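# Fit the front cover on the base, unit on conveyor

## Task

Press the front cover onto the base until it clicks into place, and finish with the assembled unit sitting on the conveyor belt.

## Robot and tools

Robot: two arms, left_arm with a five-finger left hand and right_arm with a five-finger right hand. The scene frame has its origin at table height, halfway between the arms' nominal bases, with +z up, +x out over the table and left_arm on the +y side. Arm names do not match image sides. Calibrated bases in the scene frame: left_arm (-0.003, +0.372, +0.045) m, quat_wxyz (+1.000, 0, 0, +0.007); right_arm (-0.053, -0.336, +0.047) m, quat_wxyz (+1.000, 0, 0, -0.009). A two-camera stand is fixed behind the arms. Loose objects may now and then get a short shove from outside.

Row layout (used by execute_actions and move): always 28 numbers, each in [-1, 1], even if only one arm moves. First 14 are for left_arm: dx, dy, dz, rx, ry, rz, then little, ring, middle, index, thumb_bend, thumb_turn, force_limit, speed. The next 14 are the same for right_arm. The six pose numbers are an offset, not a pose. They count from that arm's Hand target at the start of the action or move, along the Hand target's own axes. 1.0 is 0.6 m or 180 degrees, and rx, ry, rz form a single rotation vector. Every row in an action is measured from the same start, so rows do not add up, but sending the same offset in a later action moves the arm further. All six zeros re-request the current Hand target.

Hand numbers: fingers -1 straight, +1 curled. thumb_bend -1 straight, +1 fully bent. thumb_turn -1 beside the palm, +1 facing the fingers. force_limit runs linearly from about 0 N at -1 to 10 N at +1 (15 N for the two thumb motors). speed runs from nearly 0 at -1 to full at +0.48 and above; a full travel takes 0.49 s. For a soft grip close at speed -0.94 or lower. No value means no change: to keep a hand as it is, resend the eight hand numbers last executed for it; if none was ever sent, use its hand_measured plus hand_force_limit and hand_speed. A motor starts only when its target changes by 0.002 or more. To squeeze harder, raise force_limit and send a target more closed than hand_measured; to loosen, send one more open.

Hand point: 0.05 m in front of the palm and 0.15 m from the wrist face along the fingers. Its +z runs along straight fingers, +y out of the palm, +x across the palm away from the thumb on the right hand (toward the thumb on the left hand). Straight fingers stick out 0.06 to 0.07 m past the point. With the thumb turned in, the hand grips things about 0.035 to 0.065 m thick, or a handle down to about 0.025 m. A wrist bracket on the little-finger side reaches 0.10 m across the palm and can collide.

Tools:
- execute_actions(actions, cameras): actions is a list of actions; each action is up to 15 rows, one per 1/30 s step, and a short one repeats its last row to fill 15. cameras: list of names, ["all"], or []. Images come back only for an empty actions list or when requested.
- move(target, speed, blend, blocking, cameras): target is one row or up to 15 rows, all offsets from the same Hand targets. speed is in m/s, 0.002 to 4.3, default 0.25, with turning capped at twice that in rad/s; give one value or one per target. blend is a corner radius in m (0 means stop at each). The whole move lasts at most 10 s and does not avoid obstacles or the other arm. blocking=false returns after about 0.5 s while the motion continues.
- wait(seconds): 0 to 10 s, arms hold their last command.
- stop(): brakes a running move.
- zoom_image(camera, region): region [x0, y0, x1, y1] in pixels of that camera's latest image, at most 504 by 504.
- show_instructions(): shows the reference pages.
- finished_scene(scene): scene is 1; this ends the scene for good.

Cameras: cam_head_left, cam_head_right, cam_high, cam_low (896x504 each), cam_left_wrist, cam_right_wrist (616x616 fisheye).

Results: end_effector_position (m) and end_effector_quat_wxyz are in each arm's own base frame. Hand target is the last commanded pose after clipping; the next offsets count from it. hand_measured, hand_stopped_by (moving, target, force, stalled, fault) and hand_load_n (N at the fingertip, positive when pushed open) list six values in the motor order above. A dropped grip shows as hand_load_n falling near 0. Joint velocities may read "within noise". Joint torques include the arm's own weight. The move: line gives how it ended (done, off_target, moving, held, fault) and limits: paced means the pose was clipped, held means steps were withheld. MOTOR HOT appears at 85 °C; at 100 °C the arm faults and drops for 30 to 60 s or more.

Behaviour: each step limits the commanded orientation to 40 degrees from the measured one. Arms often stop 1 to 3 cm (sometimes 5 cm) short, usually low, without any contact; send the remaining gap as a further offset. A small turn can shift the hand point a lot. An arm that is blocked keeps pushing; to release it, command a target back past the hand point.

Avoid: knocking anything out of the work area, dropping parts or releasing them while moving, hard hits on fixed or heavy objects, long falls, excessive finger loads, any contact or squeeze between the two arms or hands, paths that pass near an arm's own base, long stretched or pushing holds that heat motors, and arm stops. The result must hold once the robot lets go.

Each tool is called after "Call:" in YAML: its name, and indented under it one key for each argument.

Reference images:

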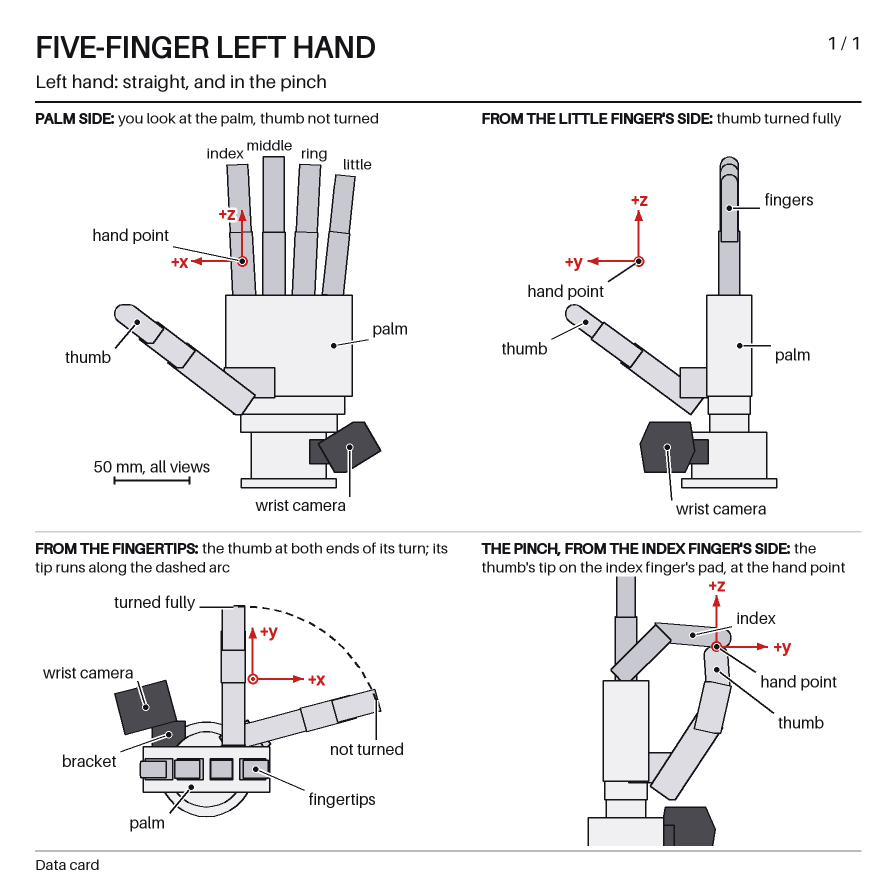

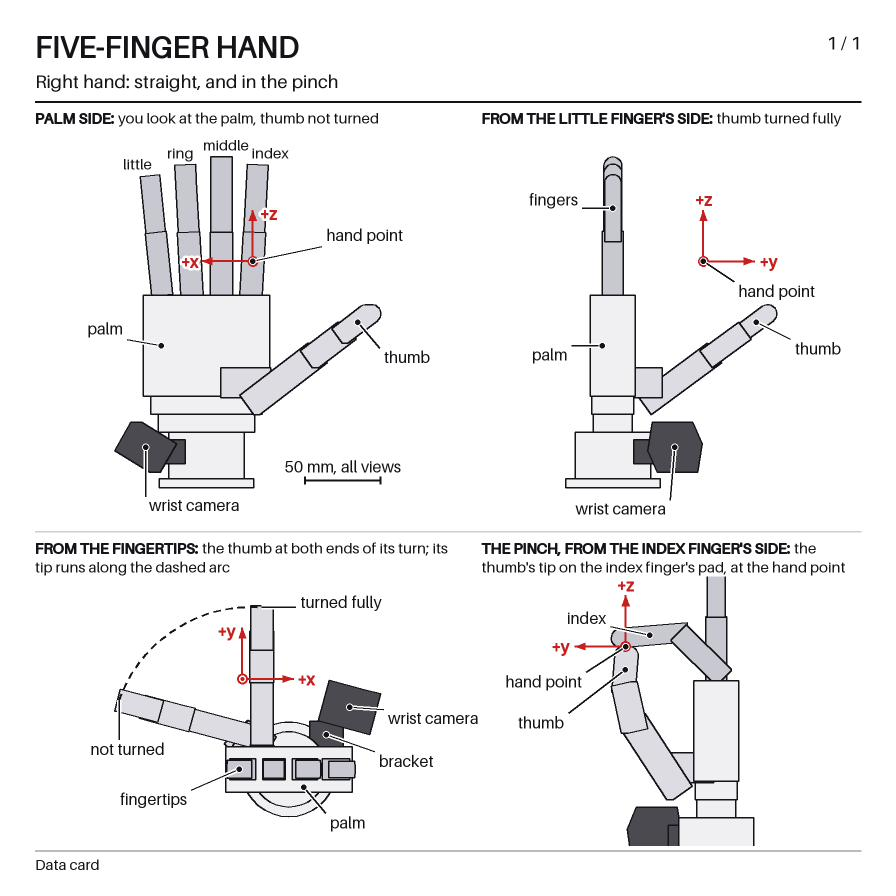

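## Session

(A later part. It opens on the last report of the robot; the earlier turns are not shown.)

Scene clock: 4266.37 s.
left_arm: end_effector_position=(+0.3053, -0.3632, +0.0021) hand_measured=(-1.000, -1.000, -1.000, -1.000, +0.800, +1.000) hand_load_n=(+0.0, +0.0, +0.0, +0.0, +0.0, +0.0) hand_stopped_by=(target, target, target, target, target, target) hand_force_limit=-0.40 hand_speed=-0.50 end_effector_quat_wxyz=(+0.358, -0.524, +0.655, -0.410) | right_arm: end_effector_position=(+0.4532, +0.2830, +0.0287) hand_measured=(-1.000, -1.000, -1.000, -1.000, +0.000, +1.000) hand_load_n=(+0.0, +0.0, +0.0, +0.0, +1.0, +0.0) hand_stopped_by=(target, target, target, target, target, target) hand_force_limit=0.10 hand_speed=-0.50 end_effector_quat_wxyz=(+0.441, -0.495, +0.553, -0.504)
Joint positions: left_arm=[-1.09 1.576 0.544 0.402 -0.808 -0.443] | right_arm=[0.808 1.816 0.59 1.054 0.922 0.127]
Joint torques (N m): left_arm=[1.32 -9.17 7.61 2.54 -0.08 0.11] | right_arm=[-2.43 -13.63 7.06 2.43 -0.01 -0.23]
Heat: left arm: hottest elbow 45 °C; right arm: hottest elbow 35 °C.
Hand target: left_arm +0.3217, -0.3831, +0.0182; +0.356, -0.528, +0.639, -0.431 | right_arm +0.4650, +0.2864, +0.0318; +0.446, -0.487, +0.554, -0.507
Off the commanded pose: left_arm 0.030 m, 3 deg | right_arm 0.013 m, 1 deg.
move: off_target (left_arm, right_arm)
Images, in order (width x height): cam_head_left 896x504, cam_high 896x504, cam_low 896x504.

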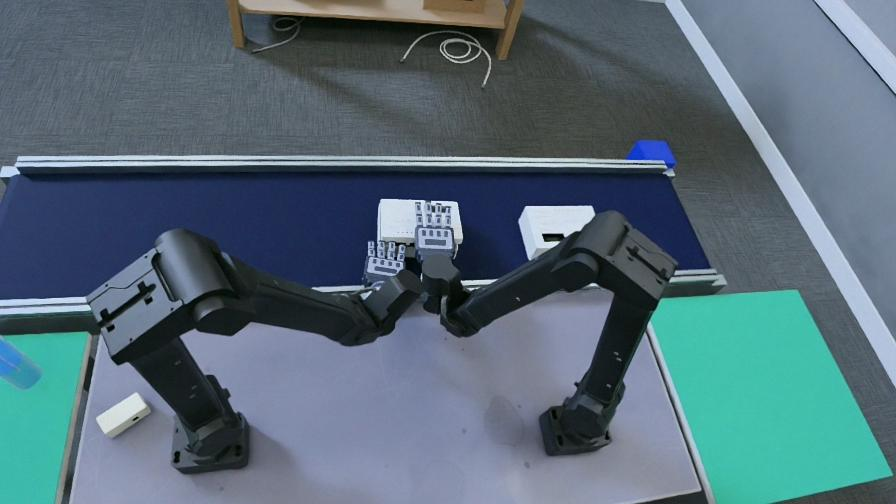

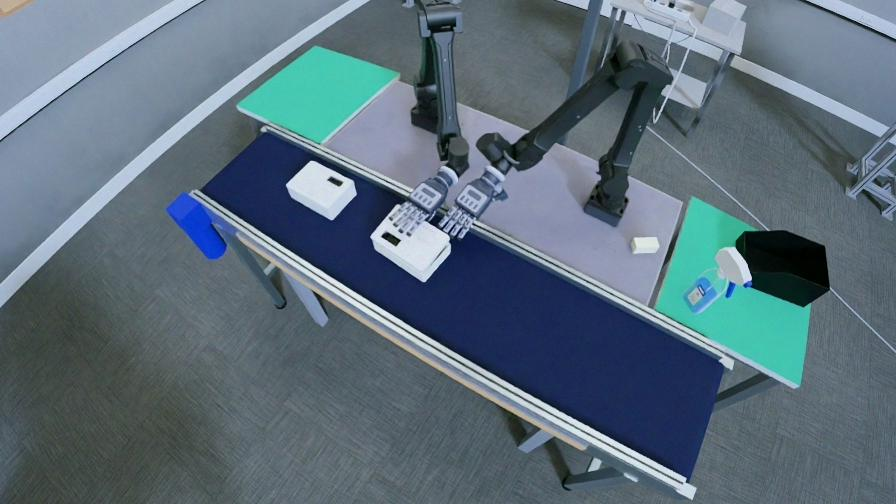

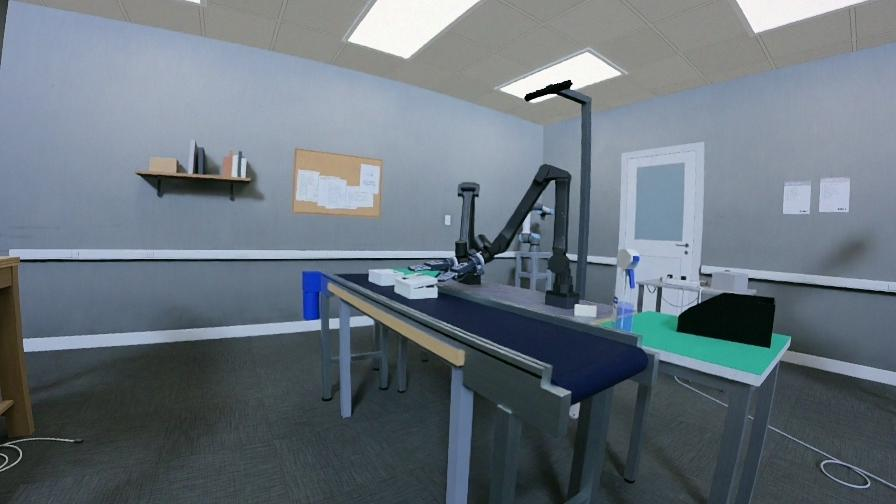

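Call:
zoom_image:
  camera: "cam_head_left"
  region: [366, 190, 426, 270]

Call:
zoom_image:
  camera: "cam_low"
  region: [390, 268, 442, 304]

Call:
zoom_image:
  camera: "cam_high"
  region: [365, 210, 455, 285]

Scaled by 6.300 from the camera's 896x504 image, which has a finer 1280x720 frame.

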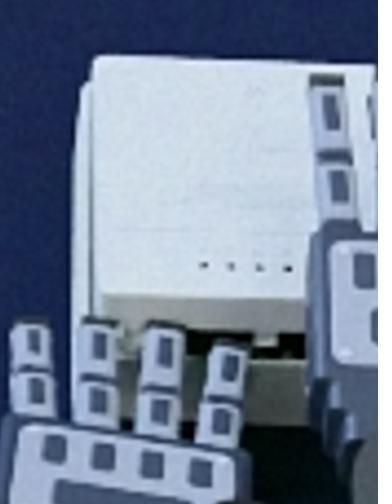

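Scaled by 9.692 from the camera's 896x504 image, which has a finer 1280x720 frame.

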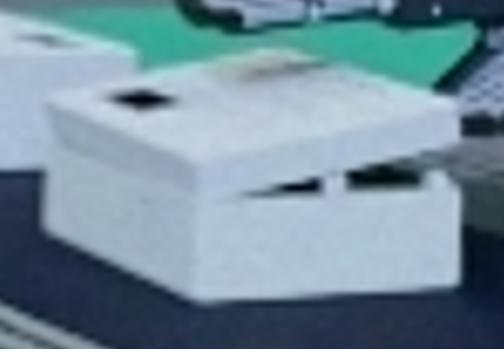

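Scaled by 5.600 from the camera's 896x504 image, which has a finer 1280x720 frame.

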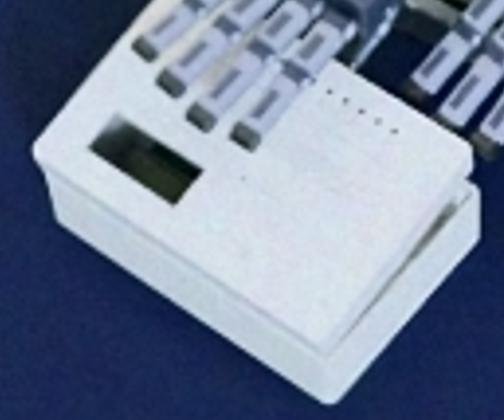

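Call:
move:
  target: [0,0,0,0,0,0,-1,-1,-1,-1,0.8,1,-0.4,-0.5,0.0096,0.0015,-0.0745,0,0,0,-1,-1,-1,-1,0,1,0.1,-0.5]
  speed: 0.3
  cameras: ["cam_low","cam_right_wrist","cam_high","cam_head_left","cam_head_right"]

Call:
zoom_image:
  camera: "cam_right_wrist"
  region: [240, 140, 460, 400]

Call:
zoom_image:
  camera: "cam_low"
  region: [390, 268, 442, 304]

Call:
zoom_image:
  camera: "cam_head_left"
  region: [360, 180, 480, 280]

Call:
zoom_image:
  camera: "cam_high"
  region: [365, 200, 455, 285]

Scene clock: 4305.07 s.
left_arm: end_effector_position=(+0.3052, -0.3637, +0.0021) hand_measured=(-1.000, -1.000, -1.000, -1.000, +0.800, +1.000) hand_load_n=(+0.0, +0.0, +0.0, +0.0, +0.0, +0.0) hand_stopped_by=(target, target, target, target, target, target) hand_force_limit=-0.40 hand_speed=-0.50 end_effector_quat_wxyz=(+0.357, -0.524, +0.655, -0.411) | right_arm: end_effector_position=(+0.4533, +0.2807, +0.0292) hand_measured=(-1.000, -1.000, -1.000, -1.000, +0.000, +1.000) hand_load_n=(+0.0, +0.0, +0.0, +0.0, +1.0, +0.0) hand_stopped_by=(target, target, target, target, target, target) hand_force_limit=0.10 hand_speed=-0.50 end_effector_quat_wxyz=(+0.438, -0.492, +0.556, -0.507)
Joint positions: left_arm=[-1.09 1.577 0.544 0.403 -0.806 -0.442] | right_arm=[0.809 1.816 0.59 1.055 0.936 0.127]
Joint torques (N m): left_arm=[1.26 -8.76 7.47 2.55 -0.13 0.1] | right_arm=[-1.73 -15.38 4.63 1.59 0.02 -0.11]
Heat: left arm: hottest elbow 45 °C; right arm: hottest elbow 35 °C.
Hand target: left_arm +0.3217, -0.3831, +0.0181; +0.356, -0.528, +0.639, -0.430 | right_arm +0.4533, +0.2808, +0.0291; +0.438, -0.492, +0.556, -0.507 (not the last commanded pose)
Off the commanded pose: left_arm 0.030 m, 3 deg | right_arm 0.034 m, 1 deg.
move: held (right_arm; a check stopped the path), off_target (left_arm); limits=held
pose unreachable (right arm): on one or more control steps of this call, first in action 0 (counted from 0), this arm could not follow its commanded pose, so it was not sent that pose on those steps. It may still have moved: this result reports where it is.
cause: moving toward the commanded pose would bring a part of the arm too close to another arm (a part of this arm just beyond joint 4 (wrist pitch) and a part of the left arm just beyond its joint 4 (wrist pitch), along the way the arms are being sent, or toward where that arm still pushes).
Images, in order (width x height): cam_head_left 896x504, cam_head_right 896x504, cam_high 896x504, cam_low 896x504, cam_right_wrist 616x616.

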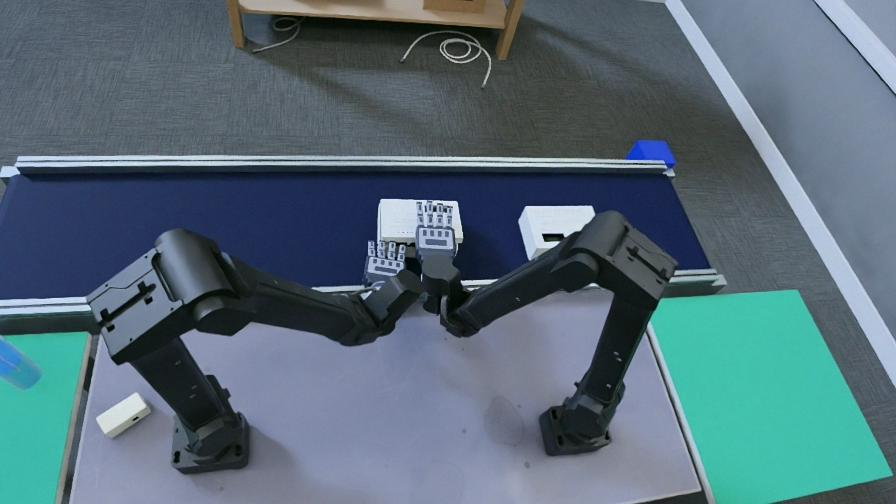

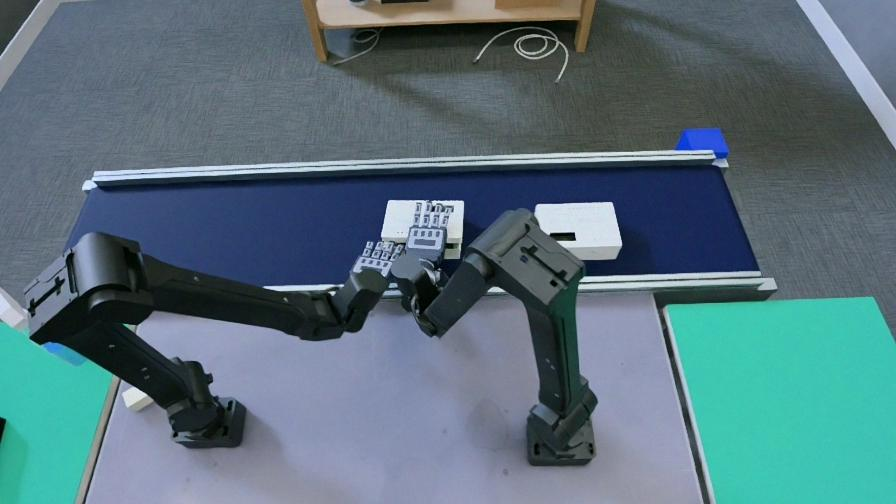

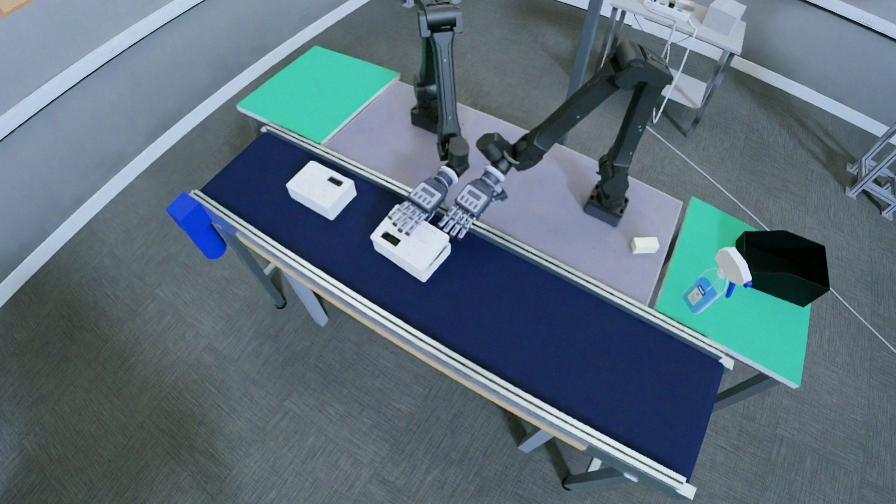

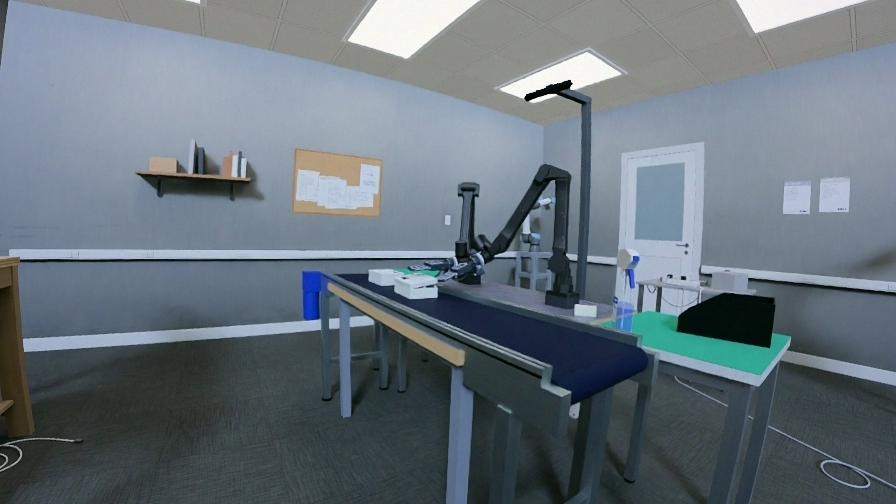

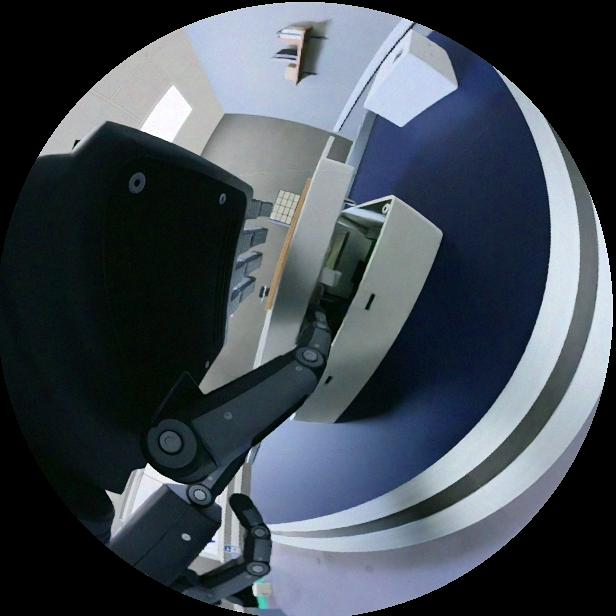

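Scaled by 1.938 from the camera's 616x616 image, which has a finer 880x880 frame.

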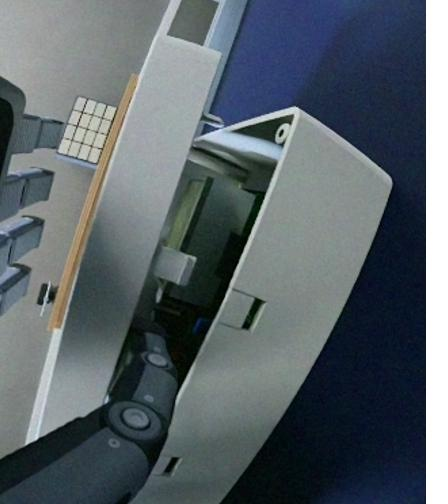

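Scaled by 9.692 from the camera's 896x504 image, which has a finer 1280x720 frame.

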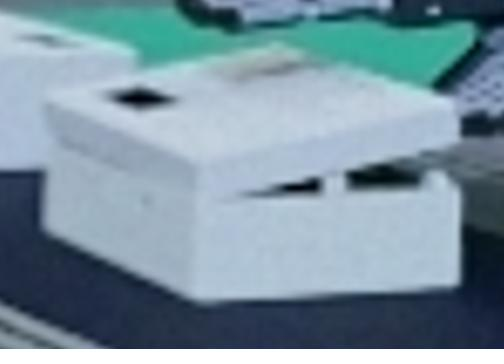

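Scaled by 4.200 from the camera's 896x504 image, which has a finer 1280x720 frame.

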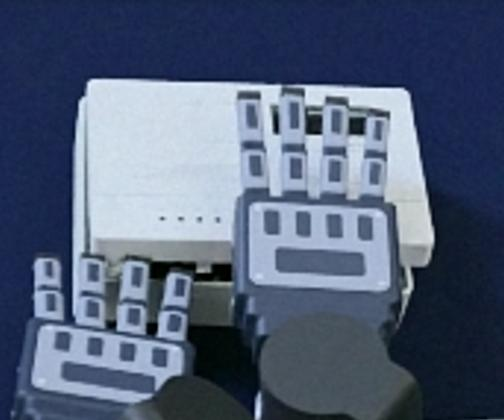

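Scaled by 5.600 from the camera's 896x504 image, which has a finer 1280x720 frame.

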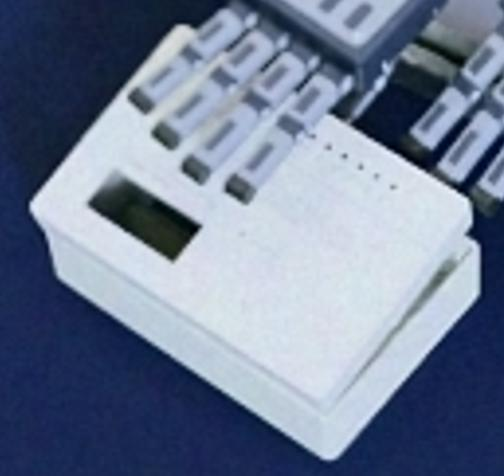

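Call:
move:
  target:
    - [0.0093,0.0185,-0.0455,0,0,0,-1,-1,-1,-1,0.8,1,-0.4,-0.5,0,0,0,0,0,0,-1,-1,-1,-1,0,1,0.1,-0.5]
    - [-0.035,0.0285,-0.07,0,0.0771,0.0312,0.8,0.8,-1,-1,0.8,1,-0.4,-0.5,0,0,0,0,0,0,-1,-1,-1,-1,0,1,0.1,-0.5]
  speed: 0.1
  cameras: ["cam_low","cam_head_left","cam_head_right","cam_high"]

Call:
zoom_image:
  camera: "cam_head_left"
  region: [340, 180, 480, 320]

Call:
zoom_image:
  camera: "cam_high"
  region: [365, 180, 500, 285]

Scene clock: 4352.97 s.
left_arm: end_effector_position=(+0.2763, -0.3536, +0.0090) hand_measured=(+0.800, +0.800, -1.000, -1.000, +0.800, +1.000) hand_load_n=(+0.0, +0.0, +0.0, +0.0, +0.0, +0.0) hand_stopped_by=(target, target, target, target, target, target) hand_force_limit=-0.40 hand_speed=-0.50 end_effector_quat_wxyz=(+0.294, -0.440, +0.712, -0.462) | right_arm: end_effector_position=(+0.4533, +0.2807, +0.0292) hand_measured=(-1.000, -1.000, -1.000, -1.000, +0.000, +1.000) hand_load_n=(-0.5, +0.0, +0.0, +0.0, +0.5, +0.0) hand_stopped_by=(target, target, target, target, target, target) hand_force_limit=0.10 hand_speed=-0.50 end_effector_quat_wxyz=(+0.438, -0.492, +0.556, -0.507)
Joint positions: left_arm=[-1.043 1.48 0.399 0.596 -0.538 -0.25] | right_arm=[0.809 1.816 0.59 1.055 0.936 0.127]
Joint torques (N m): left_arm=[1.14 -9.23 4.21 2.81 0.01 0.1] | right_arm=[-1.73 -15.33 4.62 1.62 0.02 -0.12]
Heat: left arm: hottest elbow 45 °C; right arm: hottest shoulder 34 °C.
Hand target: left_arm +0.2811, -0.3538, +0.0179; +0.297, -0.441, +0.703, -0.473 | right_arm +0.4533, +0.2808, +0.0291; +0.438, -0.492, +0.556, -0.507
Off the commanded pose: left_arm 0.010 m, 2 deg | right_arm 0.000 m, 0 deg.
move: done
Images, in order (width x height): cam_head_left 896x504, cam_head_right 896x504, cam_high 896x504, cam_low 896x504.

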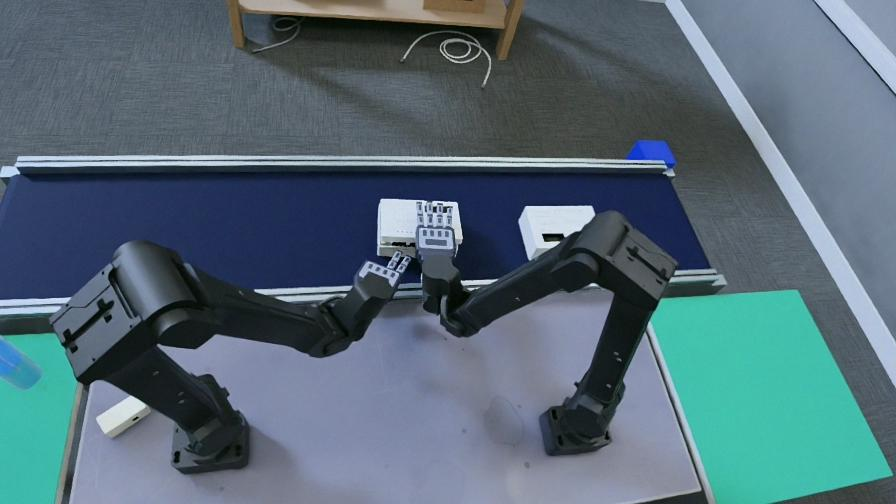

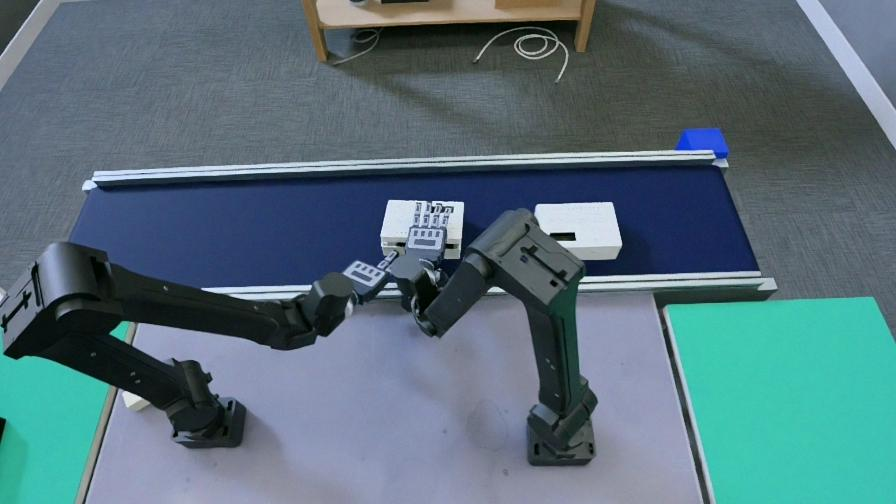

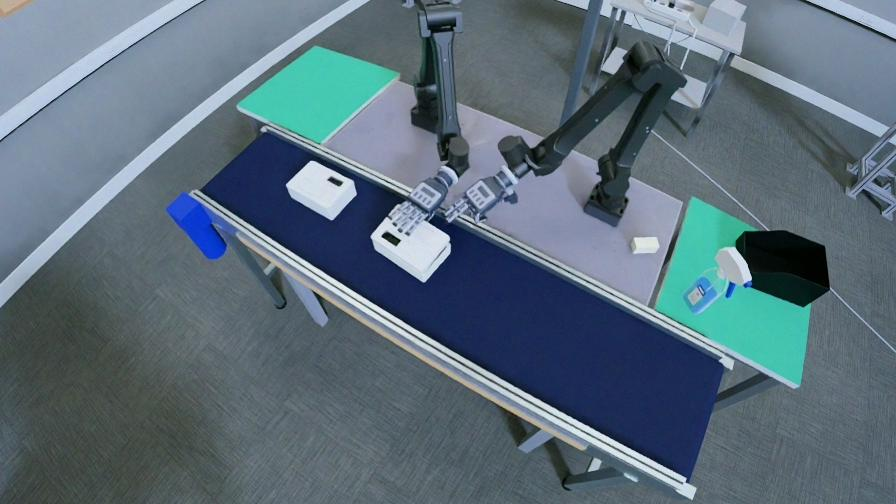

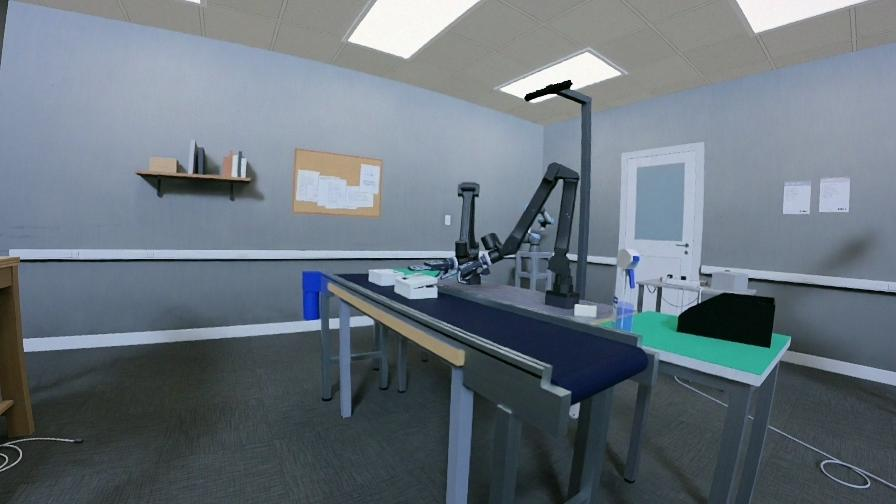

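Scaled by 3.600 from the camera's 896x504 image, which has a finer 1280x720 frame.

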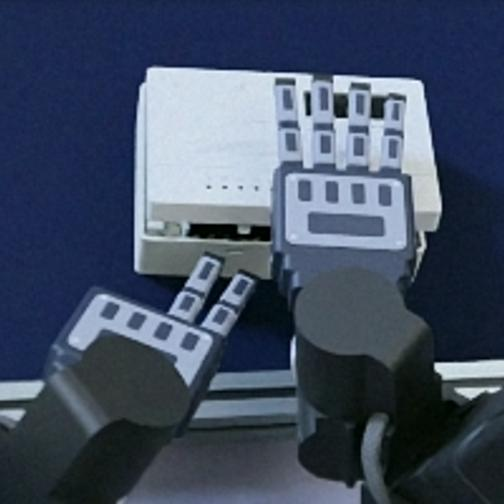

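Scaled by 3.733 from the camera's 896x504 image, which has a finer 1280x720 frame.

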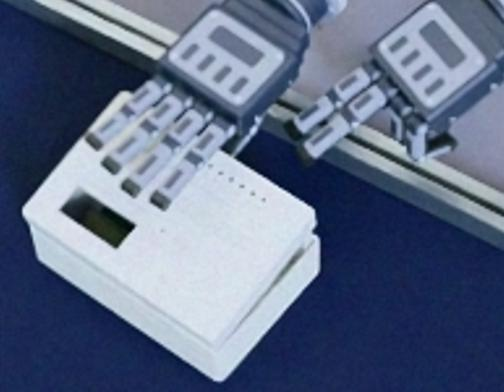

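Call:
move:
  target: [-0.0325,-0.0033,0.0217,0,0,0,0.8,0.8,-1,-1,0.8,1,-0.4,-0.5,0,0,0,0,0,0,-1,-1,-1,-1,0,1,0.1,-0.5]
  speed: 0.08
  cameras: ["cam_low","cam_head_left","cam_high"]

Call:
zoom_image:
  camera: "cam_head_left"
  region: [340, 180, 480, 320]

Call:
zoom_image:
  camera: "cam_high"
  region: [365, 180, 500, 285]

Scene clock: 4368.97 s.
left_arm: end_effector_position=(+0.2985, -0.3439, +0.0142) hand_measured=(+0.800, +0.800, -1.000, -1.000, +0.800, +1.000) hand_load_n=(+0.0, +0.0, +0.0, +0.0, +0.0, +0.0) hand_stopped_by=(target, target, target, target, target, target) hand_force_limit=-0.40 hand_speed=-0.50 end_effector_quat_wxyz=(+0.294, -0.442, +0.706, -0.470) | right_arm: end_effector_position=(+0.4533, +0.2807, +0.0292) hand_measured=(-1.000, -1.000, -1.000, -1.000, +0.000, +1.000) hand_load_n=(+0.0, +0.0, +0.0, +0.0, +0.5, +0.5) hand_stopped_by=(target, target, target, target, target, target) hand_force_limit=0.10 hand_speed=-0.50 end_effector_quat_wxyz=(+0.438, -0.492, +0.556, -0.507)
Joint positions: left_arm=[-0.964 1.48 0.399 0.633 -0.468 -0.214] | right_arm=[0.809 1.816 0.59 1.055 0.936 0.127]
Joint torques (N m): left_arm=[0.91 -7.65 4.04 2.86 0.08 0.09] | right_arm=[-1.55 -15.33 4.62 1.63 0.02 -0.12]
Heat: left arm: hottest elbow 44 °C; right arm: hottest shoulder 34 °C.
Hand target: left_arm +0.3011, -0.3418, +0.0148; +0.297, -0.441, +0.703, -0.473 | right_arm +0.4533, +0.2808, +0.0291; +0.438, -0.492, +0.556, -0.507
Off the commanded pose: left_arm 0.003 m, 1 deg | right_arm 0.000 m, 0 deg.
move: done
Images, in order (width x height): cam_head_left 896x504, cam_high 896x504, cam_low 896x504.

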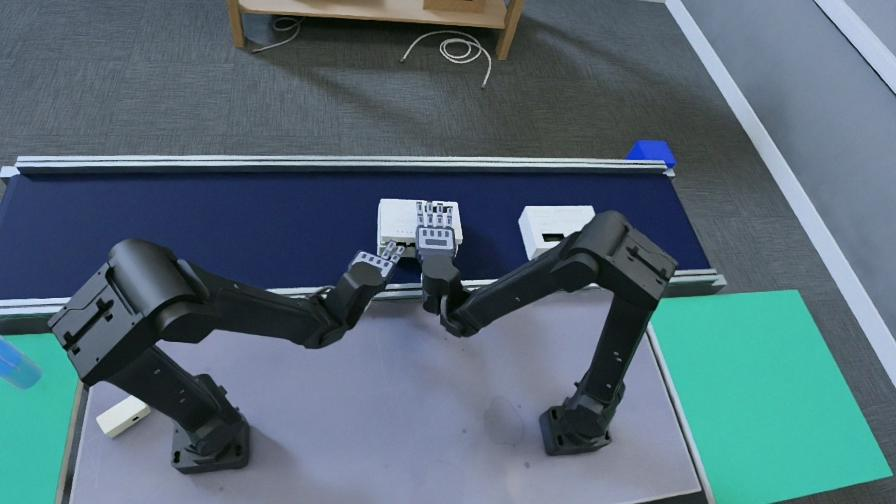

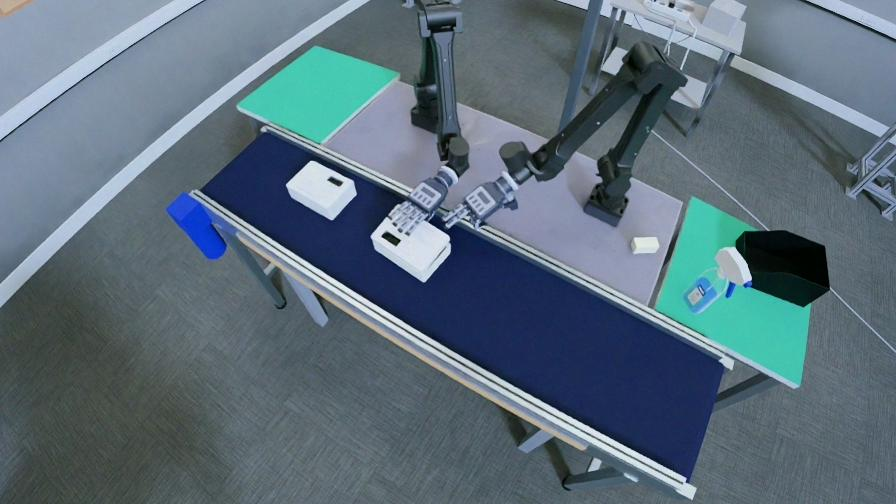

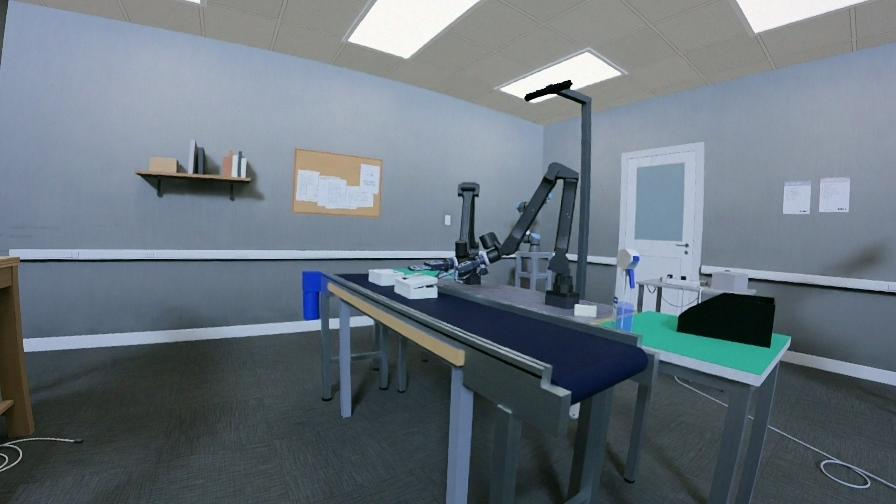

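Scaled by 3.600 from the camera's 896x504 image, which has a finer 1280x720 frame.

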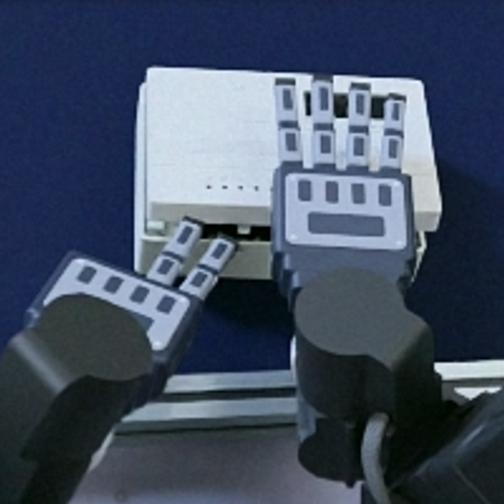

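Scaled by 3.733 from the camera's 896x504 image, which has a finer 1280x720 frame.

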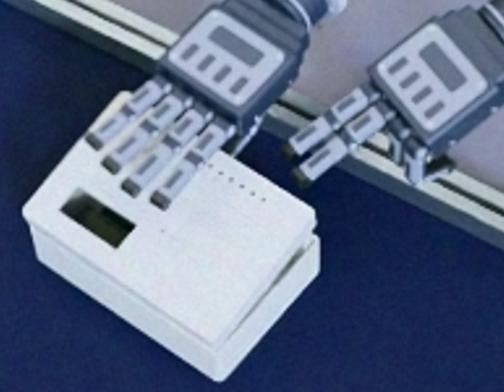

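Call:
move:
  target: [-0.0147,0.006,0.0195,0,0,0,0.8,0.8,-1,-1,0.8,1,-0.4,-0.5,0,0,0,0,0,0,-1,-1,-1,-1,0,1,0.1,-0.5]
  speed: 0.06
  cameras: ["cam_low","cam_head_left","cam_high"]

Call:
zoom_image:
  camera: "cam_head_left"
  region: [340, 180, 480, 320]

Call:
zoom_image:
  camera: "cam_high"
  region: [365, 180, 500, 285]

Call:
zoom_image:
  camera: "cam_low"
  region: [390, 250, 460, 310]

Scene clock: 4379.40 s.
left_arm: end_effector_position=(+0.3079, -0.3386, +0.0042) hand_measured=(+0.800, +0.800, -1.000, -1.000, +0.800, +1.000) hand_load_n=(+0.0, +0.0, -0.5, +0.0, +0.0, +0.0) hand_stopped_by=(target, target, target, target, target, target) hand_force_limit=-0.40 hand_speed=-0.50 end_effector_quat_wxyz=(+0.293, -0.441, +0.708, -0.468) | right_arm: end_effector_position=(+0.4533, +0.2807, +0.0292) hand_measured=(-1.000, -1.000, -1.000, -1.000, +0.000, +1.000) hand_load_n=(+0.0, +0.0, -0.5, +0.0, +0.5, +0.5) hand_stopped_by=(target, target, target, target, target, target) hand_force_limit=0.10 hand_speed=-0.50 end_effector_quat_wxyz=(+0.438, -0.492, +0.556, -0.507)
Joint positions: left_arm=[-0.926 1.522 0.399 0.678 -0.431 -0.195] | right_arm=[0.809 1.816 0.59 1.055 0.936 0.127]
Joint torques (N m): left_arm=[1.44 -7.94 4.25 2.92 0.05 0.11] | right_arm=[-1.55 -15.27 4.6 1.65 0.03 -0.11]
Heat: left arm: hottest elbow 43 °C; right arm: hottest shoulder 34 °C.
Hand target: left_arm +0.3135, -0.3380, +0.0071; +0.297, -0.441, +0.703, -0.473 | right_arm +0.4533, +0.2808, +0.0291; +0.438, -0.492, +0.556, -0.507
Off the commanded pose: left_arm 0.006 m, 1 deg | right_arm 0.000 m, 0 deg.
move: done
Images, in order (width x height): cam_head_left 896x504, cam_high 896x504, cam_low 896x504.

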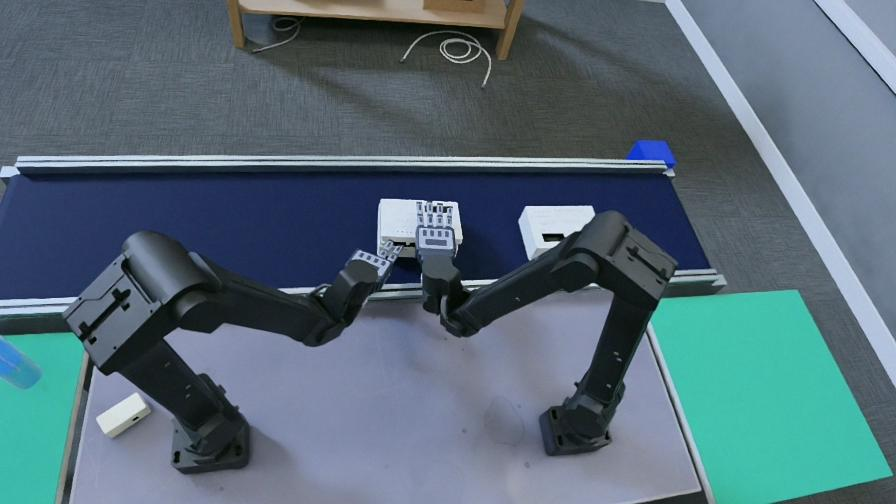

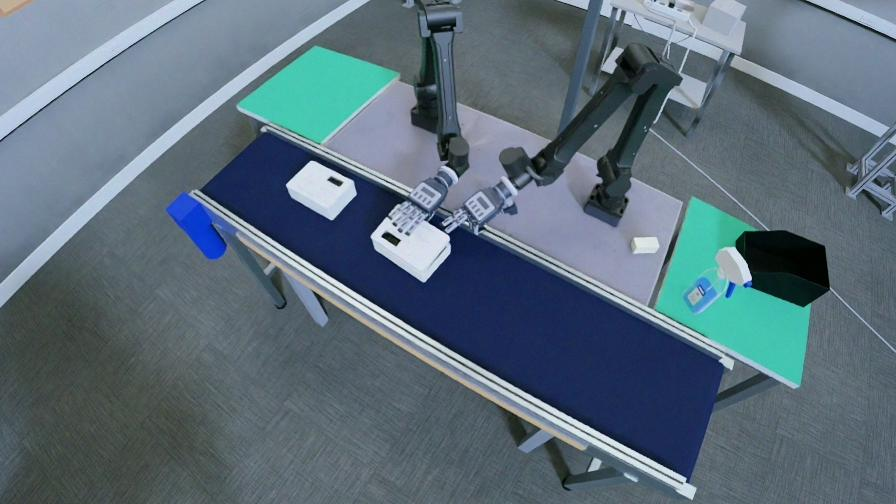

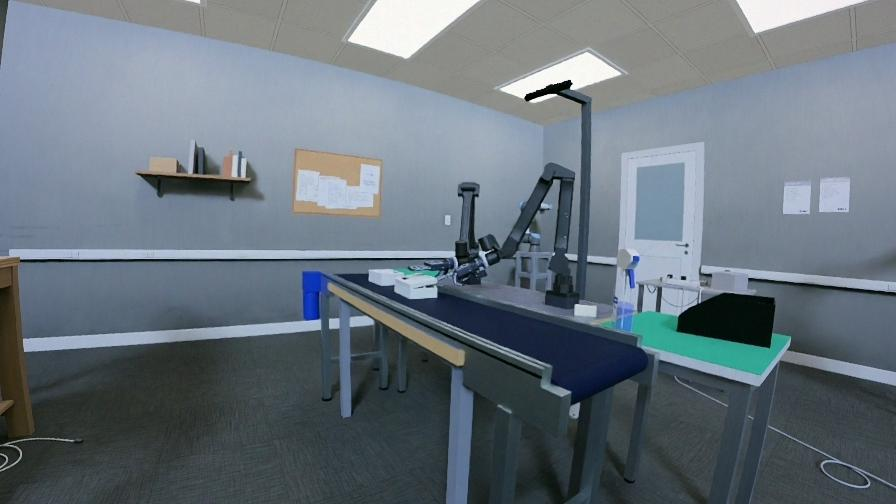

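Scaled by 3.600 from the camera's 896x504 image, which has a finer 1280x720 frame.

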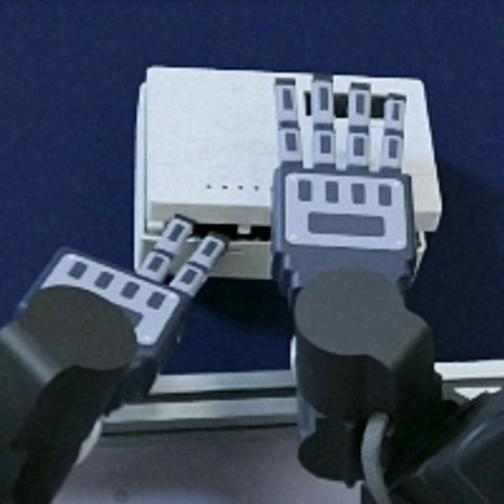

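Scaled by 3.733 from the camera's 896x504 image, which has a finer 1280x720 frame.

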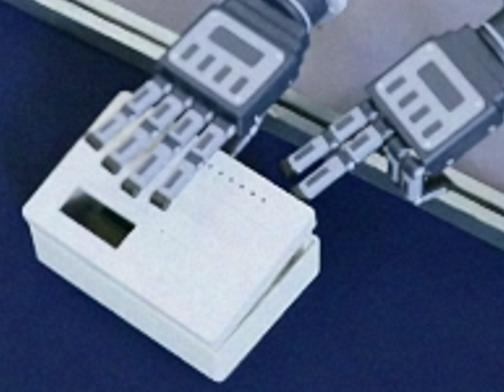

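Scaled by 7.200 from the camera's 896x504 image, which has a finer 1280x720 frame.

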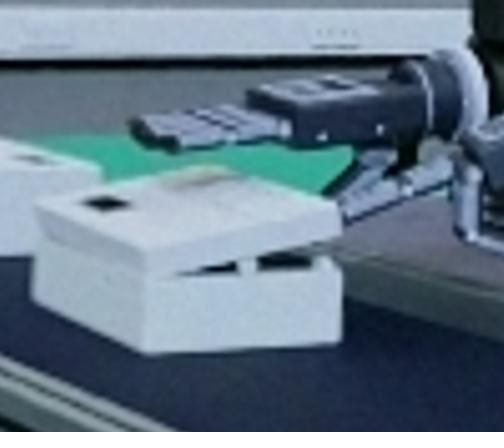

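Call:
move:
  target: [-0.0036,-0.0028,0.007,0,0,0,0.8,0.8,-1,-1,0.8,1,-0.4,-0.5,0,0,0,0,0,0,-1,-1,-1,-1,0,1,0.1,-0.5]
  speed: 0.06
  cameras: ["cam_low","cam_head_left","cam_high"]

Call:
zoom_image:
  camera: "cam_high"
  region: [365, 180, 500, 285]

Call:
zoom_image:
  camera: "cam_low"
  region: [390, 250, 460, 310]

Scene clock: 4392.03 s.
left_arm: end_effector_position=(+0.3095, -0.3378, +0.0038) hand_measured=(+0.800, +0.800, -1.000, -1.000, +0.800, +1.000) hand_load_n=(+0.0, +0.0, +0.0, +0.0, +0.0, +0.0) hand_stopped_by=(target, target, target, target, target, target) hand_force_limit=-0.40 hand_speed=-0.50 end_effector_quat_wxyz=(+0.291, -0.439, +0.709, -0.468) | right_arm: end_effector_position=(+0.4533, +0.2807, +0.0292) hand_measured=(-1.000, -1.000, -1.000, -1.000, +0.000, +1.000) hand_load_n=(+0.0, +0.0, +0.0, +0.0, +0.5, +0.5) hand_stopped_by=(target, target, target, target, target, target) hand_force_limit=0.10 hand_speed=-0.50 end_effector_quat_wxyz=(+0.438, -0.492, +0.556, -0.507)
Joint positions: left_arm=[-0.917 1.525 0.399 0.683 -0.418 -0.189] | right_arm=[0.809 1.816 0.59 1.055 0.936 0.127]
Joint torques (N m): left_arm=[1.55 -7.59 4.72 2.74 -0.01 0.08] | right_arm=[-1.61 -15.27 4.66 1.65 0.03 -0.11]
Heat: left arm: hottest elbow 42 °C; right arm: hottest shoulder 34 °C.
Hand target: left_arm +0.3185, -0.3381, +0.0071; +0.297, -0.441, +0.703, -0.473 | right_arm +0.4533, +0.2808, +0.0291; +0.438, -0.492, +0.556, -0.507
Off the commanded pose: left_arm 0.010 m, 1 deg | right_arm 0.000 m, 0 deg.
move: done
Images, in order (width x height): cam_head_left 896x504, cam_high 896x504, cam_low 896x504.

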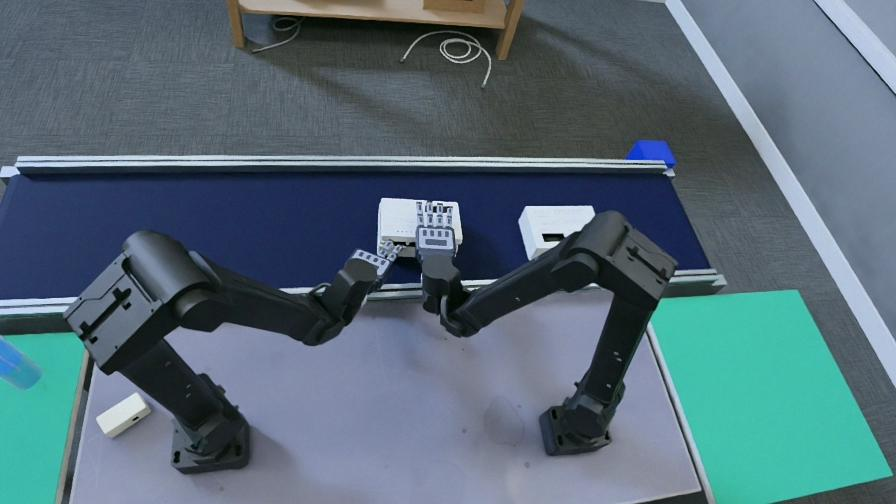

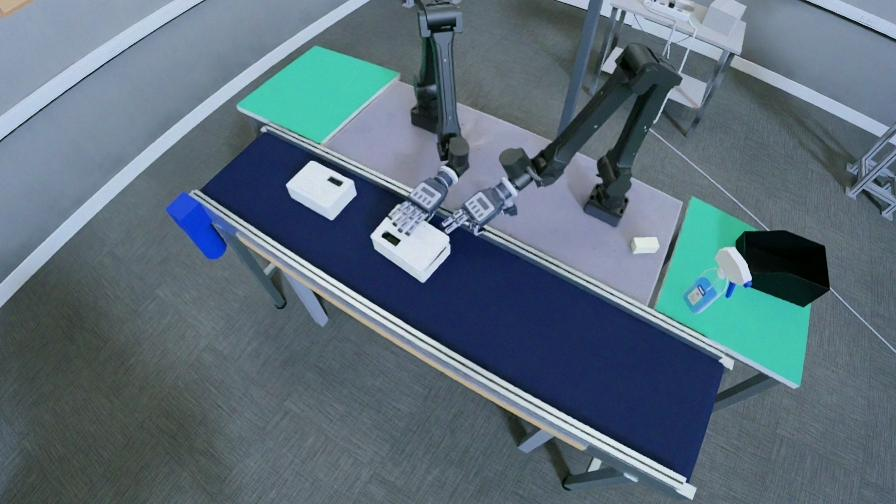

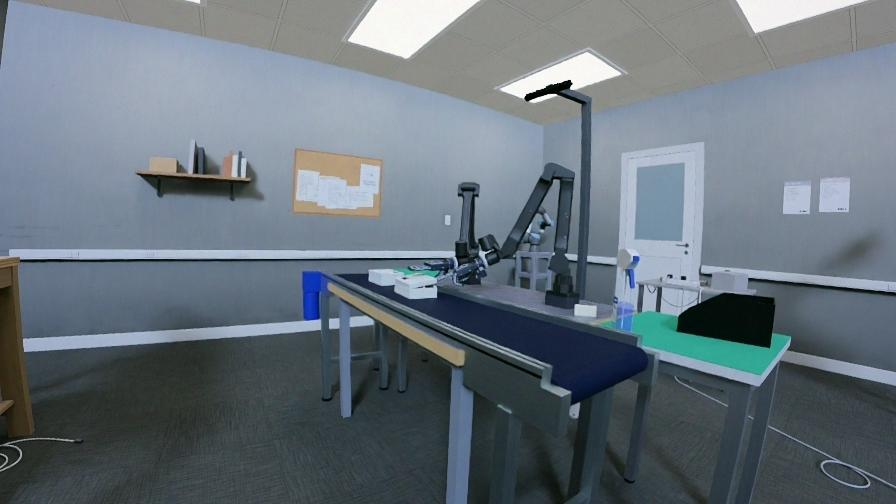

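Scaled by 3.733 from the camera's 896x504 image, which has a finer 1280x720 frame.

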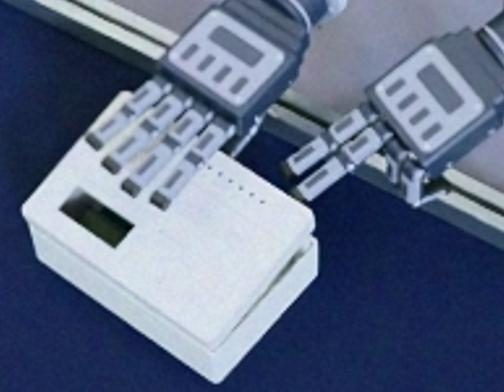

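Scaled by 7.200 from the camera's 896x504 image, which has a finer 1280x720 frame.

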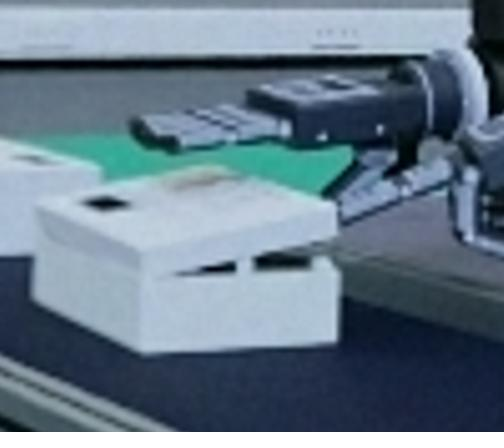

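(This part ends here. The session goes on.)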